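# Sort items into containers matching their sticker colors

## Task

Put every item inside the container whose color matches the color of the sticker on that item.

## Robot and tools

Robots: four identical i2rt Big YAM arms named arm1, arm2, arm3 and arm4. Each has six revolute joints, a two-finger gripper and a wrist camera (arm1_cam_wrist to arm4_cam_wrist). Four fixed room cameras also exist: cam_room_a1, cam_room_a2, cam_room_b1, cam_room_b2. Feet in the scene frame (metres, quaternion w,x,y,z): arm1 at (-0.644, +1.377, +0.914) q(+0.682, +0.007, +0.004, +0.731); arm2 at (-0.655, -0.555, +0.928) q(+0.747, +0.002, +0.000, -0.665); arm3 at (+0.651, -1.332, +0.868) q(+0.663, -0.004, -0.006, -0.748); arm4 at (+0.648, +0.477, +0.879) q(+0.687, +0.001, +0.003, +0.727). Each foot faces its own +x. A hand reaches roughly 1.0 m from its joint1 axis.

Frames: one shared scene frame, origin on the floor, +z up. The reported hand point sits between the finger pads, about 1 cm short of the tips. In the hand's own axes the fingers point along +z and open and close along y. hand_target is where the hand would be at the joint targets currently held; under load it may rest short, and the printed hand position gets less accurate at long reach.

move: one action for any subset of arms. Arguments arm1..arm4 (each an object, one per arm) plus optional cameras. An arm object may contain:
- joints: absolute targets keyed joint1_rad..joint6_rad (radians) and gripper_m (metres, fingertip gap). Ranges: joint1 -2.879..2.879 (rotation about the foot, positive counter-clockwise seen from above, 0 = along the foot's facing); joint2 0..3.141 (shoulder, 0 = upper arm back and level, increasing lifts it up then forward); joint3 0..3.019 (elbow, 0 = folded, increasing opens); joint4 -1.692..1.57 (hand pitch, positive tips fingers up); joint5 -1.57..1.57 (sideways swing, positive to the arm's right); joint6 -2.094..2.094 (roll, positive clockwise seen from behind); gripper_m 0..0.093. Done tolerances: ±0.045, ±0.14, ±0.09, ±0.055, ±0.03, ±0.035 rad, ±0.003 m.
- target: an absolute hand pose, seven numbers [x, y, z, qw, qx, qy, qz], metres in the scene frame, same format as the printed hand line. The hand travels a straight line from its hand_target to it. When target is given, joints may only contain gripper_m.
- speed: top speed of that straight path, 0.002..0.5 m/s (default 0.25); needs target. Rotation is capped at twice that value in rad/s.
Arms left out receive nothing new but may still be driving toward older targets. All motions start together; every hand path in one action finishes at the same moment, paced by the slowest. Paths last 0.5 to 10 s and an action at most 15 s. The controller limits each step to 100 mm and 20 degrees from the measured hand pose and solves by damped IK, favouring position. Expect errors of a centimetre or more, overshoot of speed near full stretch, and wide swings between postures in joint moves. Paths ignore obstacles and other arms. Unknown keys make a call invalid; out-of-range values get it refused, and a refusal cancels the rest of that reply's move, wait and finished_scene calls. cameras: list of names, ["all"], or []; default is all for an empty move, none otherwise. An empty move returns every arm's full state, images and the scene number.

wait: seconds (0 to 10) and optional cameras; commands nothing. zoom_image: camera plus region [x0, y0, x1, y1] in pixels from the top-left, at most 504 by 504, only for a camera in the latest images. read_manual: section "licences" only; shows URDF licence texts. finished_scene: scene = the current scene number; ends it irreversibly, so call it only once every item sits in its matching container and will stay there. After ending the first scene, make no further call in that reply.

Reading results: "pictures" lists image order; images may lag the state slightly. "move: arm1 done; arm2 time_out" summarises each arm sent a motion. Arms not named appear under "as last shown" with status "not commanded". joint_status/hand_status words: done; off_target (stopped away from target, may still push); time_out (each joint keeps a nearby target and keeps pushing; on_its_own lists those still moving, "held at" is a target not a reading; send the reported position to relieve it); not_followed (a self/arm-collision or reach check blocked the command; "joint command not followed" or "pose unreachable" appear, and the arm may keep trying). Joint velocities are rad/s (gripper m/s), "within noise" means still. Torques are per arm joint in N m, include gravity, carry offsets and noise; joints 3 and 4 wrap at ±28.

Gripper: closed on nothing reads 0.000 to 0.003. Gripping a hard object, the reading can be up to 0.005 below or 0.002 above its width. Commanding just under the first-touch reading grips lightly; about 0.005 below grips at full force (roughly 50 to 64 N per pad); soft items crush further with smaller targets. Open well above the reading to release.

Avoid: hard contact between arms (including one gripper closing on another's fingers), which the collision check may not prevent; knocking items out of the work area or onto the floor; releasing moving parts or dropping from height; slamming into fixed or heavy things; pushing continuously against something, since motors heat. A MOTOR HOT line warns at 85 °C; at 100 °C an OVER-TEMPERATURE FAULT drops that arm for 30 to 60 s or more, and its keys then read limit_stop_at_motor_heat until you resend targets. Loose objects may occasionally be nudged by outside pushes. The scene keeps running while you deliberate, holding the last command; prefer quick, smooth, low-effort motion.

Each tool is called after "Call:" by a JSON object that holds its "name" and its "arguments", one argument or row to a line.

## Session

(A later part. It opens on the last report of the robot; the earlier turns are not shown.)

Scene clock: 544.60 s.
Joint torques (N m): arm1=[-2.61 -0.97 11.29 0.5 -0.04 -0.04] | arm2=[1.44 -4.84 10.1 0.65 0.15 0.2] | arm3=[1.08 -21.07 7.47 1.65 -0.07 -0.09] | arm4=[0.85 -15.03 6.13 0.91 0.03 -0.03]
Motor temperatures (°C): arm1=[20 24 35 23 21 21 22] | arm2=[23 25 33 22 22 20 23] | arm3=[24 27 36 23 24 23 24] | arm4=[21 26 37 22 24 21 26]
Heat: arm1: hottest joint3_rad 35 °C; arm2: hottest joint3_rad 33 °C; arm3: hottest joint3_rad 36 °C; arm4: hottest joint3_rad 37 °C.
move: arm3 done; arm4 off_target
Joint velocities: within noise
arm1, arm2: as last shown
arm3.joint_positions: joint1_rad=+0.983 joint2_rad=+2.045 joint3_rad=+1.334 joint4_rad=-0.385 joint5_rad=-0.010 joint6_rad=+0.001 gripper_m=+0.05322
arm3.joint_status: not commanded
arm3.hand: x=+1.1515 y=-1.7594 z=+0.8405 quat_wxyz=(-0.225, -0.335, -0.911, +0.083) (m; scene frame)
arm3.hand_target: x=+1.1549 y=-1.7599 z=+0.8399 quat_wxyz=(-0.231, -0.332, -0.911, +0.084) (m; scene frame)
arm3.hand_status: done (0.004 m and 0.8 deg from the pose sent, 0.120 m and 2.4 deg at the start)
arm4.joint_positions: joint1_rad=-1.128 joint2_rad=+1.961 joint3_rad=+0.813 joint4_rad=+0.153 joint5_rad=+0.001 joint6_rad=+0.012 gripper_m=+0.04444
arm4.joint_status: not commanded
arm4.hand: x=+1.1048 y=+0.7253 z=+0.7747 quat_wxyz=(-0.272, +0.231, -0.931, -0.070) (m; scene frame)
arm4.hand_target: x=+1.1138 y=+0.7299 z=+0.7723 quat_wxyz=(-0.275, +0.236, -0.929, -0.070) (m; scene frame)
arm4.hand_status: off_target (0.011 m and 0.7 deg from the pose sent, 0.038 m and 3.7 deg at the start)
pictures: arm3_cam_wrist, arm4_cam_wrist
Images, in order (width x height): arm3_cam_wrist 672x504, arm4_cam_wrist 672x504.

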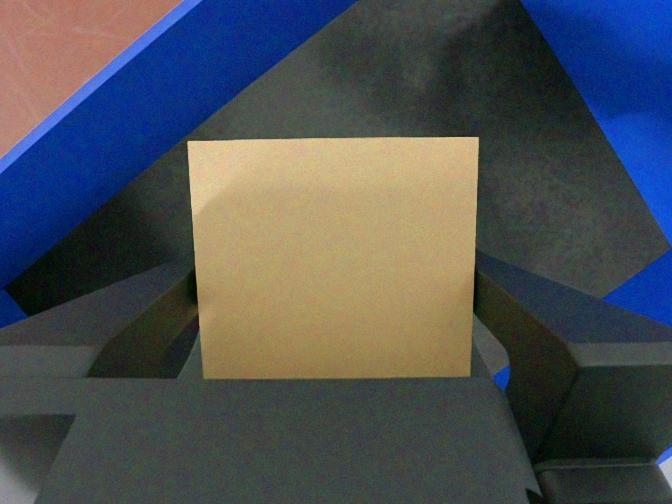

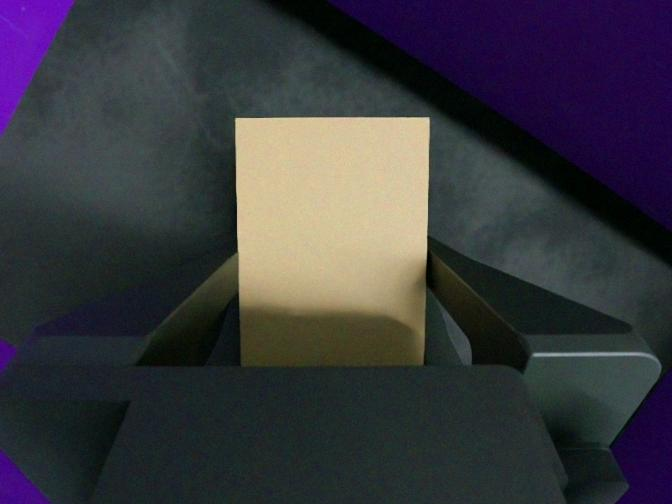

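Call:
{"name": "move", "arguments": {
  "arm3": {"target": [1.152, -1.758, 0.795, 0.2314, 0.3315, 0.9108, -0.0842], "speed": 0.1},
  "arm4": {"target": [1.116, 0.731, 0.758, 0.2753, -0.2361, 0.9293, 0.0699], "speed": 0.06}
}}

Call:
{"name": "move", "arguments": {
  "arm3": {"target": [1.152, -1.758, 0.772, 0.2314, 0.3315, 0.9108, -0.0842], "speed": 0.06},
  "arm4": {"target": [1.116, 0.731, 0.750, 0.2753, -0.2361, 0.9293, 0.0699], "speed": 0.05}
}}

Scene clock: 552.77 s.
Joint torques (N m): arm1=[-3.14 -1.03 11.45 0.58 -0.08 0] | arm2=[1.49 -4.95 10.1 0.65 0.15 0.21] | arm3=[1.2 -21.13 6.9 1.68 -0.08 -0.09] | arm4=[1.08 -14.68 6 1.52 0.03 -0.04]
Motor temperatures (°C): arm1=[20 24 36 23 21 21 22] | arm2=[23 25 33 22 22 20 23] | arm3=[24 27 35 23 24 23 24] | arm4=[21 26 37 22 24 21 26]
Heat: arm1: hottest joint3_rad 36 °C; arm2: hottest joint3_rad 33 °C; arm3: hottest joint3_rad 35 °C; arm4: hottest joint3_rad 37 °C.
move: arm3 done; arm4 off_target
Joint velocities: within noise
arm1, arm2: as last shown
arm3.joint_positions: joint1_rad=+0.983 joint2_rad=+2.120 joint3_rad=+1.310 joint4_rad=-0.287 joint5_rad=-0.010 joint6_rad=+0.001 gripper_m=+0.05322
arm3.joint_status: not commanded
arm3.hand: x=+1.1483 y=-1.7572 z=+0.7947 quat_wxyz=(-0.225, -0.335, -0.911, +0.083) (m; scene frame)
arm3.hand_target: x=+1.1520 y=-1.7579 z=+0.7951 quat_wxyz=(-0.231, -0.332, -0.911, +0.084) (m; scene frame)
arm3.hand_status: done (0.004 m and 0.9 deg from the pose sent, 0.046 m and 0.8 deg at the start)
arm4.joint_positions: joint1_rad=-1.128 joint2_rad=+2.002 joint3_rad=+0.820 joint4_rad=+0.164 joint5_rad=+0.001 joint6_rad=+0.012 gripper_m=+0.04444
arm4.joint_status: not commanded
arm4.hand: x=+1.1018 y=+0.7237 z=+0.7579 quat_wxyz=(-0.262, +0.232, -0.934, -0.067) (m; scene frame)
arm4.hand_target: x=+1.1155 y=+0.7307 z=+0.7584 quat_wxyz=(-0.275, +0.236, -0.929, -0.070) (m; scene frame)
arm4.hand_status: off_target (0.016 m and 1.7 deg from the pose sent, 0.021 m and 0.7 deg at the start)
pictures: none

Scene clock: 553.93 s.
Joint torques (N m): arm1=[-2.61 -1.32 11.29 0.4 -0.04 -0.02] | arm2=[1.44 -4.84 10.1 0.68 0.15 0.21] | arm3=[1.32 -20.78 6.64 1.69 -0.06 -0.09] | arm4=[0.09 -15.03 5.76 1.57 0.02 -0.07]
Motor temperatures (°C): arm1=[20 24 36 23 21 21 22] | arm2=[23 25 33 22 22 20 23] | arm3=[24 27 34 23 24 23 24] | arm4=[21 26 37 22 24 21 26]
Heat: arm1: hottest joint3_rad 36 °C; arm2: hottest joint3_rad 33 °C; arm3: hottest joint3_rad 34 °C; arm4: hottest joint3_rad 37 °C.
move: arm3 done; arm4 off_target
Joint velocities: within noise
arm1, arm2: as last shown
arm3.joint_positions: joint1_rad=+0.983 joint2_rad=+2.157 joint3_rad=+1.310 joint4_rad=-0.243 joint5_rad=-0.010 joint6_rad=+0.001 gripper_m=+0.05322
arm3.joint_status: not commanded
arm3.hand: x=+1.1496 y=-1.7585 z=+0.7763 quat_wxyz=(-0.228, -0.335, -0.910, +0.084) (m; scene frame)
arm3.hand_target: x=+1.1520 y=-1.7579 z=+0.7721 quat_wxyz=(-0.231, -0.332, -0.911, +0.084) (m; scene frame)
arm3.hand_status: done (0.005 m and 0.6 deg from the pose sent, 0.023 m and 0.9 deg at the start)
arm4.joint_positions: joint1_rad=-1.128 joint2_rad=+2.023 joint3_rad=+0.825 joint4_rad=+0.183 joint5_rad=+0.001 joint6_rad=+0.012 gripper_m=+0.04444
arm4.joint_status: not commanded
arm4.hand: x=+1.1027 y=+0.7242 z=+0.7510 quat_wxyz=(-0.263, +0.232, -0.934, -0.068) (m; scene frame)
arm4.hand_target: x=+1.1155 y=+0.7307 z=+0.7504 quat_wxyz=(-0.275, +0.236, -0.929, -0.070) (m; scene frame)
arm4.hand_status: off_target (0.015 m and 1.6 deg from the pose sent, 0.018 m and 1.7 deg at the start)
pictures: none

Call:
{"name": "move", "arguments": {
  "arm3": {"target": [1.152, -1.758, 0.762, 0.2314, 0.3315, 0.9108, -0.0842], "speed": 0.05},
  "arm4": {"target": [1.116, 0.731, 0.744, 0.2853, -0.2353, 0.9263, 0.0725], "speed": 0.05}
}}

Call:
{"name": "move", "arguments": {
  "arm3": {"target": [1.152, -1.758, 0.754, 0.2314, 0.3315, 0.9108, -0.0842], "speed": 0.05},
  "arm4": {"target": [1.116, 0.731, 0.738, 0.2853, -0.2353, 0.9263, 0.0725], "speed": 0.05}
}}

Scene clock: 559.27 s.
Joint torques (N m): arm1=[-2.67 -1.26 11.17 0.36 -0.05 0.02] | arm2=[1.44 -4.89 10.06 0.68 0.15 0.21] | arm3=[1.2 -20.37 6.63 1.7 -0.06 -0.09] | arm4=[0.38 -14.97 5.03 1.51 0.03 -0.06]
Motor temperatures (°C): arm1=[20 24 36 23 21 21 22] | arm2=[23 25 33 22 22 20 23] | arm3=[24 27 34 23 24 23 25] | arm4=[21 26 36 22 24 21 26]
Heat: arm1: hottest joint3_rad 36 °C; arm2: hottest joint3_rad 33 °C; arm3: hottest joint3_rad 34 °C; arm4: hottest joint3_rad 36 °C.
move: arm3 done; arm4 done
Joint velocities: within noise
arm1, arm2: as last shown
arm3.joint_positions: joint1_rad=+0.983 joint2_rad=+2.172 joint3_rad=+1.310 joint4_rad=-0.225 joint5_rad=-0.010 joint6_rad=+0.001 gripper_m=+0.05322
arm3.joint_status: not commanded
arm3.hand: x=+1.1498 y=-1.7588 z=+0.7685 quat_wxyz=(-0.229, -0.335, -0.910, +0.084) (m; scene frame)
arm3.hand_target: x=+1.1519 y=-1.7578 z=+0.7620 quat_wxyz=(-0.231, -0.332, -0.911, +0.084) (m; scene frame)
arm3.hand_status: done (0.007 m and 0.5 deg from the pose sent, 0.015 m and 0.6 deg at the start)
arm4.joint_positions: joint1_rad=-1.128 joint2_rad=+2.044 joint3_rad=+0.825 joint4_rad=+0.235 joint5_rad=+0.001 joint6_rad=+0.012 gripper_m=+0.04444
arm4.joint_status: not commanded
arm4.hand: x=+1.1074 y=+0.7267 z=+0.7475 quat_wxyz=(-0.277, +0.231, -0.930, -0.071) (m; scene frame)
arm4.hand_target: x=+1.1157 y=+0.7309 z=+0.7443 quat_wxyz=(-0.285, +0.235, -0.926, -0.072) (m; scene frame)
arm4.hand_status: done (0.010 m and 1.1 deg from the pose sent, 0.017 m and 2.8 deg at the start)
pictures: none

Scene clock: 560.23 s.
Joint torques (N m): arm1=[-2.37 -1.85 11.19 0.39 -0.05 0.04] | arm2=[1.49 -5.07 10.06 0.65 0.16 0.21] | arm3=[1.32 -20.48 6.61 1.68 -0.06 -0.09] | arm4=[0.67 -14.97 5.16 1.51 0 -0.09]
Motor temperatures (°C): arm1=[20 24 36 23 21 21 22] | arm2=[23 25 33 22 22 20 23] | arm3=[24 27 34 23 24 23 25] | arm4=[21 26 36 22 24 21 26]
Heat: arm1: hottest joint3_rad 36 °C; arm2: hottest joint3_rad 33 °C; arm3: hottest joint3_rad 34 °C; arm4: hottest joint3_rad 36 °C.
move: arm3 done; arm4 off_target
Joint velocities: within noise
arm1, arm2: as last shown
arm3.joint_positions: joint1_rad=+0.983 joint2_rad=+2.188 joint3_rad=+1.310 joint4_rad=-0.210 joint5_rad=-0.010 joint6_rad=+0.001 gripper_m=+0.05322
arm3.joint_status: not commanded
arm3.hand: x=+1.1494 y=-1.7586 z=+0.7603 quat_wxyz=(-0.229, -0.335, -0.910, +0.084) (m; scene frame)
arm3.hand_target: x=+1.1519 y=-1.7579 z=+0.7540 quat_wxyz=(-0.231, -0.332, -0.911, +0.084) (m; scene frame)
arm3.hand_status: done (0.007 m and 0.5 deg from the pose sent, 0.015 m and 0.5 deg at the start)
arm4.joint_positions: joint1_rad=-1.128 joint2_rad=+2.057 joint3_rad=+0.825 joint4_rad=+0.250 joint5_rad=+0.001 joint6_rad=+0.012 gripper_m=+0.04444
arm4.joint_status: not commanded
arm4.hand: x=+1.1070 y=+0.7265 z=+0.7428 quat_wxyz=(-0.278, +0.231, -0.930, -0.071) (m; scene frame)
arm4.hand_target: x=+1.1156 y=+0.7308 z=+0.7383 quat_wxyz=(-0.285, +0.235, -0.926, -0.072) (m; scene frame)
arm4.hand_status: off_target (0.011 m and 1.1 deg from the pose sent, 0.013 m and 1.1 deg at the start)
pictures: none

Call:
{"name": "move", "arguments": {
  "arm3": {"target": [1.152, -1.758, 0.747, 0.2314, 0.3315, 0.9108, -0.0842], "speed": 0.05},
  "arm4": {"target": [1.116, 0.731, 0.733, 0.2853, -0.2353, 0.9263, 0.0725], "speed": 0.05}
}}

Call:
{"name": "move", "arguments": {
  "arm3": {"target": [1.152, -1.758, 0.741, 0.2314, 0.3315, 0.9108, -0.0842], "speed": 0.05},
  "arm4": {"target": [1.116, 0.731, 0.727, 0.2853, -0.2353, 0.9263, 0.0725], "speed": 0.05}
}}

Scene clock: 564.67 s.
Joint torques (N m): arm1=[-2.32 -1.32 11.22 0.42 -0.03 0.06] | arm2=[1.44 -4.89 10.09 0.65 0.15 0.21] | arm3=[1.32 -20.37 6.63 1.62 -0.07 -0.09] | arm4=[0.62 -13.8 5.44 1.47 0 -0.06]
Motor temperatures (°C): arm1=[20 24 36 23 21 21 22] | arm2=[23 25 33 22 22 20 23] | arm3=[24 27 33 23 24 23 25] | arm4=[21 26 36 22 24 21 26]
Heat: arm1: hottest joint3_rad 36 °C; arm2: hottest joint3_rad 33 °C; arm3: hottest joint3_rad 33 °C; arm4: hottest joint3_rad 36 °C.
move: arm3 done; arm4 off_target
Joint velocities: within noise
arm1.joint_positions: joint1_rad=-2.282 joint2_rad=+0.918 joint3_rad=+0.786 joint4_rad=-1.242 joint5_rad=-0.007 joint6_rad=-0.006 gripper_m=+0.08496
arm1.joint_status: not commanded
arm1.hand: x=-0.4222 y=+1.2141 z=+1.0892 quat_wxyz=(-0.086, -0.311, -0.946, +0.029) (m; scene frame)
arm1.hand_target: x=-0.4240 y=+1.2121 z=+1.0899 quat_wxyz=(-0.083, -0.315, -0.945, +0.028) (m; scene frame)
arm1.hand_status: not commanded
arm2.joint_positions: joint1_rad=+0.912 joint2_rad=+0.929 joint3_rad=+0.761 joint4_rad=-1.202 joint5_rad=+0.001 joint6_rad=-0.007 gripper_m=+0.08993
arm2.joint_status: not commanded
arm2.hand: x=-0.4196 y=-0.6986 z=+1.0958 quat_wxyz=(-0.097, -0.263, -0.960, +0.026) (m; scene frame)
arm2.hand_target: x=-0.4237 y=-0.6941 z=+1.0900 quat_wxyz=(-0.084, -0.266, -0.960, +0.023) (m; scene frame)
arm2.hand_status: not commanded
arm3.joint_positions: joint1_rad=+0.983 joint2_rad=+2.200 joint3_rad=+1.310 joint4_rad=-0.196 joint5_rad=-0.010 joint6_rad=+0.001 gripper_m=+0.05322
arm3.joint_status: not commanded
arm3.hand: x=+1.1497 y=-1.7589 z=+0.7544 quat_wxyz=(-0.230, -0.335, -0.910, +0.085) (m; scene frame)
arm3.hand_target: x=+1.1519 y=-1.7579 z=+0.7471 quat_wxyz=(-0.231, -0.331, -0.911, +0.084) (m; scene frame)
arm3.hand_status: done (0.008 m and 0.4 deg from the pose sent, 0.014 m and 0.5 deg at the start)
arm4.joint_positions: joint1_rad=-1.128 joint2_rad=+2.061 joint3_rad=+0.825 joint4_rad=+0.263 joint5_rad=+0.001 joint6_rad=+0.012 gripper_m=+0.04444
arm4.joint_status: not commanded
arm4.hand: x=+1.1086 y=+0.7274 z=+0.7429 quat_wxyz=(-0.282, +0.231, -0.928, -0.073) (m; scene frame)
arm4.hand_target: x=+1.1155 y=+0.7307 z=+0.7333 quat_wxyz=(-0.285, +0.235, -0.926, -0.072) (m; scene frame)
arm4.hand_status: off_target (0.013 m and 0.7 deg from the pose sent, 0.014 m and 1.1 deg at the start)
pictures: none

Scene clock: 565.63 s.
Joint torques (N m): arm1=[-2.73 -0.85 11.28 0.43 -0.05 0.01] | arm2=[1.55 -4.84 10.13 0.69 0.15 0.19] | arm3=[1.26 -19.6 6.71 1.66 -0.07 -0.09] | arm4=[0.32 -13.1 5.53 1.42 0.04 -0.07]
Motor temperatures (°C): arm1=[20 24 36 23 21 21 22] | arm2=[23 25 33 22 22 20 23] | arm3=[24 27 33 23 24 23 25] | arm4=[21 26 36 22 24 21 26]
Heat: arm1: hottest joint3_rad 36 °C; arm2: hottest joint3_rad 33 °C; arm3: hottest joint3_rad 33 °C; arm4: hottest joint3_rad 36 °C.
move: arm3 off_target; arm4 off_target
Joint velocities: within noise
arm1, arm2: as last shown
arm3.joint_positions: joint1_rad=+0.983 joint2_rad=+2.202 joint3_rad=+1.310 joint4_rad=-0.186 joint5_rad=-0.010 joint6_rad=+0.001 gripper_m=+0.05322
arm3.joint_status: not commanded
arm3.hand: x=+1.1509 y=-1.7599 z=+0.7541 quat_wxyz=(-0.233, -0.334, -0.909, +0.086) (m; scene frame)
arm3.hand_target: x=+1.1516 y=-1.7577 z=+0.7411 quat_wxyz=(-0.231, -0.331, -0.911, +0.084) (m; scene frame)
arm3.hand_status: off_target (0.013 m and 0.5 deg from the pose sent, 0.014 m and 0.4 deg at the start)
arm4.joint_positions: joint1_rad=-1.128 joint2_rad=+2.065 joint3_rad=+0.825 joint4_rad=+0.279 joint5_rad=+0.001 joint6_rad=+0.012 gripper_m=+0.04444
arm4.joint_status: not commanded
arm4.hand: x=+1.1104 y=+0.7285 z=+0.7429 quat_wxyz=(-0.288, +0.230, -0.927, -0.074) (m; scene frame)
arm4.hand_target: x=+1.1151 y=+0.7305 z=+0.7274 quat_wxyz=(-0.285, +0.235, -0.926, -0.072) (m; scene frame)
arm4.hand_status: off_target (0.017 m and 0.7 deg from the pose sent, 0.018 m and 0.7 deg at the start)
pictures: none

Call:
{"name": "move", "arguments": {
  "arm3": {"target": [1.152, -1.758, 0.748, 0.2314, 0.3315, 0.9108, -0.0842], "speed": 0.05},
  "arm4": {"target": [1.114, 0.730, 0.736, 0.2803, -0.2357, 0.9278, 0.0712], "speed": 0.05}
}}

Call:
{"name": "move", "arguments": {
  "arm3": {"joints": {"gripper_m": 0.088}},
  "arm4": {"joints": {"gripper_m": 0.082}},
  "cameras": ["arm3_cam_wrist", "arm4_cam_wrist"]
}}

Scene clock: 571.47 s.
Joint torques (N m): arm1=[-2.67 -1.14 11.32 0.36 -0.07 0.04] | arm2=[1.44 -4.89 10.09 0.64 0.16 0.2] | arm3=[1.38 -20.78 6.64 1.13 -0.06 -0.07] | arm4=[1.03 -15.62 5.03 0.32 0.04 -0.09]
Motor temperatures (°C): arm1=[20 24 36 23 21 21 22] | arm2=[23 25 33 22 22 20 23] | arm3=[24 27 32 23 24 23 25] | arm4=[21 26 35 22 24 21 26]
Heat: arm1: hottest joint3_rad 36 °C; arm2: hottest joint3_rad 33 °C; arm3: hottest joint3_rad 32 °C; arm4: hottest joint3_rad 35 °C.
move: arm3 done; arm4 done
Joint velocities: within noise
arm1, arm2: as last shown
arm3.joint_positions: joint1_rad=+0.983 joint2_rad=+2.202 joint3_rad=+1.310 joint4_rad=-0.186 joint5_rad=-0.010 joint6_rad=+0.001 gripper_m=+0.05322
arm3.joint_status: not commanded
arm3.hand: x=+1.1509 y=-1.7599 z=+0.7541 quat_wxyz=(-0.233, -0.334, -0.909, +0.086) (m; scene frame)
arm3.hand_target: x=+1.1519 y=-1.7579 z=+0.7479 quat_wxyz=(-0.231, -0.331, -0.911, +0.084) (m; scene frame)
arm3.hand_status: done (0.007 m and 0.5 deg from the pose sent, 0.007 m and 0.5 deg at the start)
arm4.joint_positions: joint1_rad=-1.128 joint2_rad=+2.065 joint3_rad=+0.826 joint4_rad=+0.276 joint5_rad=+0.001 joint6_rad=+0.012 gripper_m=+0.04444
arm4.joint_status: not commanded
arm4.hand: x=+1.1103 y=+0.7285 z=+0.7427 quat_wxyz=(-0.287, +0.230, -0.927, -0.074) (m; scene frame)
arm4.hand_target: x=+1.1138 y=+0.7299 z=+0.7360 quat_wxyz=(-0.280, +0.236, -0.928, -0.071) (m; scene frame)
arm4.hand_status: done (0.008 m and 1.0 deg from the pose sent, 0.008 m and 1.1 deg at the start)
pictures: none

Scene clock: 572.03 s.
Joint torques (N m): arm1=[-2.96 -1.14 11.1 0.44 -0.04 0.01] | arm2=[1.49 -4.95 10.04 0.66 0.15 0.22] | arm3=[1.44 -20.84 6.63 1.14 -0.06 -0.08] | arm4=[0.56 -15.33 5.01 0.44 0.04 -0.05]
Motor temperatures (°C): arm1=[20 24 36 23 21 21 22] | arm2=[23 25 33 22 22 20 23] | arm3=[24 27 32 23 24 23 25] | arm4=[21 26 35 22 24 21 26]
Heat: arm1: hottest joint3_rad 36 °C; arm2: hottest joint3_rad 33 °C; arm3: hottest joint3_rad 32 °C; arm4: hottest joint3_rad 35 °C.
move: arm3 done; arm4 done
Joint velocities: within noise
arm1, arm2: as last shown
arm3.joint_positions: joint1_rad=+0.983 joint2_rad=+2.202 joint3_rad=+1.310 joint4_rad=-0.186 joint5_rad=-0.010 joint6_rad=+0.001 gripper_m=+0.08797
arm3.joint_status: all done
arm3.hand: x=+1.1509 y=-1.7599 z=+0.7541 quat_wxyz=(-0.233, -0.334, -0.909, +0.086) (m; scene frame)
arm3.hand_target: x=+1.1519 y=-1.7579 z=+0.7479 quat_wxyz=(-0.231, -0.331, -0.911, +0.084) (m; scene frame)
arm3.hand_status: not commanded
arm4.joint_positions: joint1_rad=-1.128 joint2_rad=+2.065 joint3_rad=+0.827 joint4_rad=+0.272 joint5_rad=+0.000 joint6_rad=+0.012 gripper_m=+0.08191
arm4.joint_status: all done
arm4.hand: x=+1.1099 y=+0.7283 z=+0.7423 quat_wxyz=(-0.285, +0.231, -0.927, -0.074) (m; scene frame)
arm4.hand_target: x=+1.1137 y=+0.7299 z=+0.7361 quat_wxyz=(-0.280, +0.236, -0.928, -0.071) (m; scene frame)
arm4.hand_status: not commanded
pictures: arm3_cam_wrist, arm4_cam_wrist
Images, in order (width x height): arm3_cam_wrist 672x504, arm4_cam_wrist 672x504.

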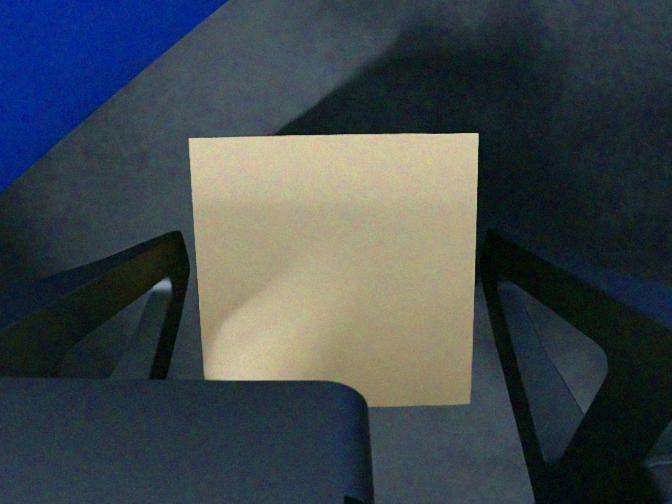

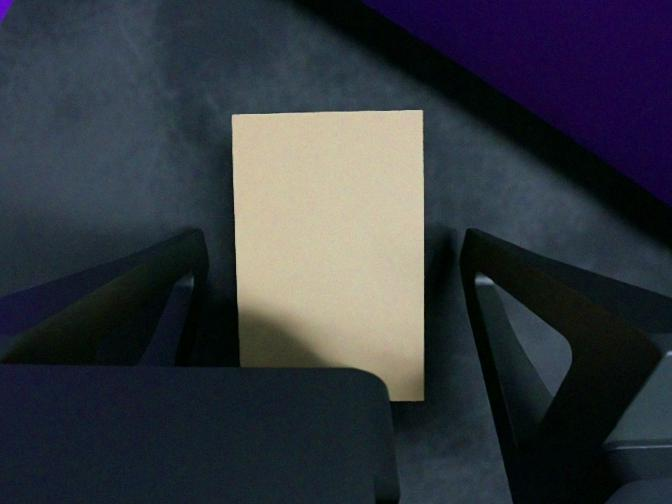

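Both released. Lift out vertically.

Call:
{"name": "move", "arguments": {
  "arm3": {"target": [1.150, -1.757, 0.92, 0.2314, 0.3315, 0.9108, -0.0842], "speed": 0.2},
  "arm4": {"target": [1.110, 0.728, 0.90, 0.2803, -0.2357, 0.9278, 0.0712], "speed": 0.2},
  "cameras": ["arm3_cam_wrist", "arm4_cam_wrist", "cam_room_a1", "cam_room_a2"]
}}

Scene clock: 576.37 s.
Joint torques (N m): arm1=[-2.61 -1.2 11.22 0.46 -0.08 -0.02] | arm2=[1.49 -5.01 10.11 0.65 0.16 0.2] | arm3=[1.03 -20.78 11.69 0.54 -0.08 -0.11] | arm4=[0.5 -14.68 8.53 0.49 0.07 -0.08]
Motor temperatures (°C): arm1=[20 24 36 23 21 21 22] | arm2=[23 25 33 22 22 20 23] | arm3=[24 27 32 23 24 23 24] | arm4=[21 26 35 22 24 21 26]
Heat: arm1: hottest joint3_rad 36 °C; arm2: hottest joint3_rad 33 °C; arm3: hottest joint3_rad 32 °C; arm4: hottest joint3_rad 35 °C.
move: arm3 off_target; arm4 off_target
Joint velocities: within noise
arm1, arm2: as last shown
arm3.joint_positions: joint1_rad=+0.983 joint2_rad=+1.920 joint3_rad=+1.322 joint4_rad=-0.527 joint5_rad=-0.011 joint6_rad=+0.001 gripper_m=+0.08797
arm3.joint_status: not commanded
arm3.hand: x=+1.1360 y=-1.7451 z=+0.8978 quat_wxyz=(-0.212, -0.336, -0.914, +0.077) (m; scene frame)
arm3.hand_target: x=+1.1493 y=-1.7564 z=+0.9205 quat_wxyz=(-0.232, -0.331, -0.911, +0.084) (m; scene frame)
arm3.hand_status: off_target (0.029 m and 2.5 deg from the pose sent, 0.166 m and 0.5 deg at the start)
arm4.joint_positions: joint1_rad=-1.128 joint2_rad=+1.652 joint3_rad=+0.824 joint4_rad=-0.171 joint5_rad=+0.000 joint6_rad=+0.012 gripper_m=+0.08191
arm4.joint_status: not commanded
arm4.hand: x=+1.0987 y=+0.7223 z=+0.8887 quat_wxyz=(-0.271, +0.232, -0.932, -0.070) (m; scene frame)
arm4.hand_target: x=+1.1097 y=+0.7279 z=+0.9002 quat_wxyz=(-0.280, +0.236, -0.928, -0.071) (m; scene frame)
arm4.hand_status: off_target (0.017 m and 1.3 deg from the pose sent, 0.158 m and 0.9 deg at the start)
pictures: arm3_cam_wrist, arm4_cam_wrist, cam_room_a1, cam_room_a2
Images, in order (width x height): arm3_cam_wrist 672x504, arm4_cam_wrist 672x504, cam_room_a1 672x504, cam_room_a2 672x504.

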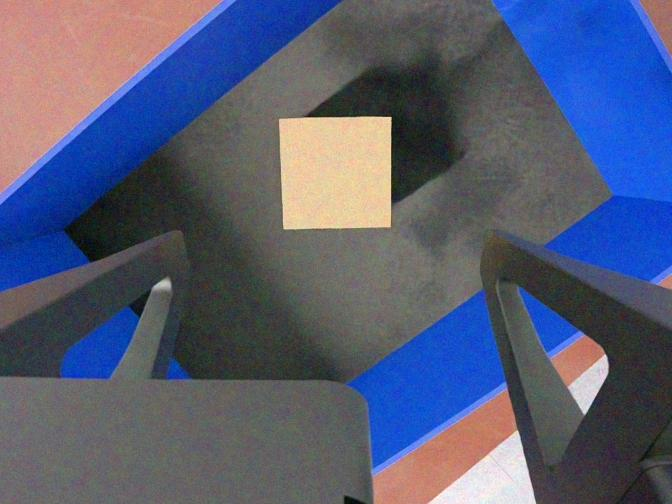

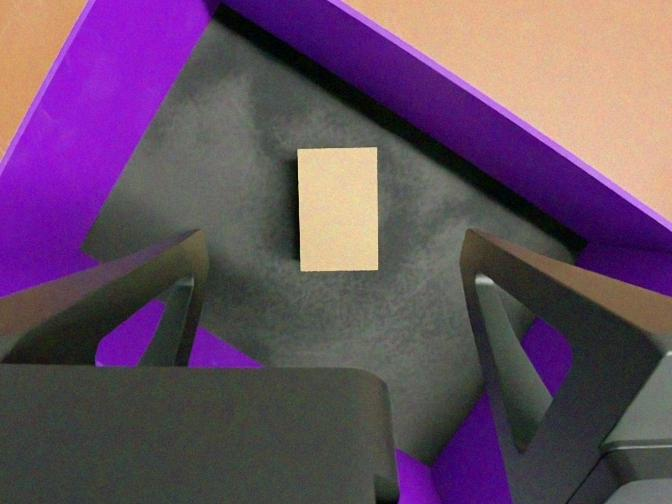

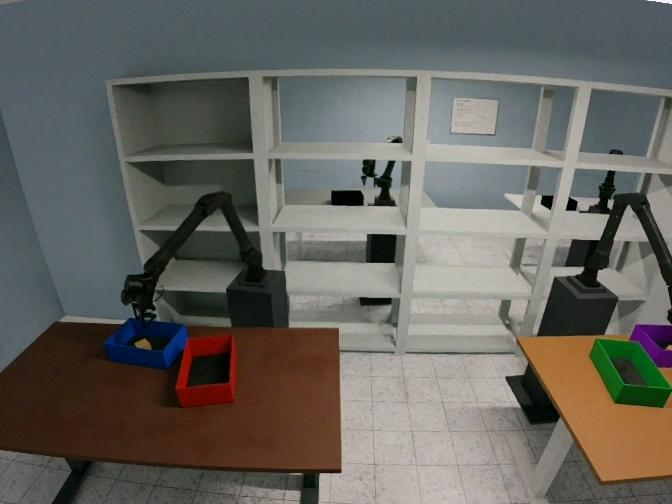

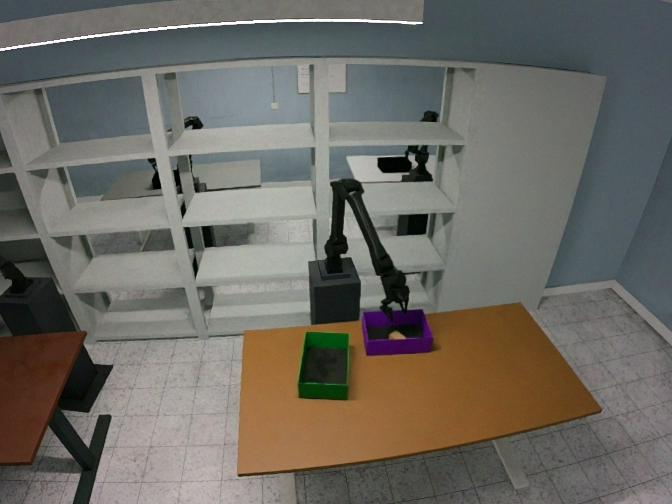

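Call:
{"name": "finished_scene", "arguments": {
  "scene": 3
}}

The scene is finished: the task was done.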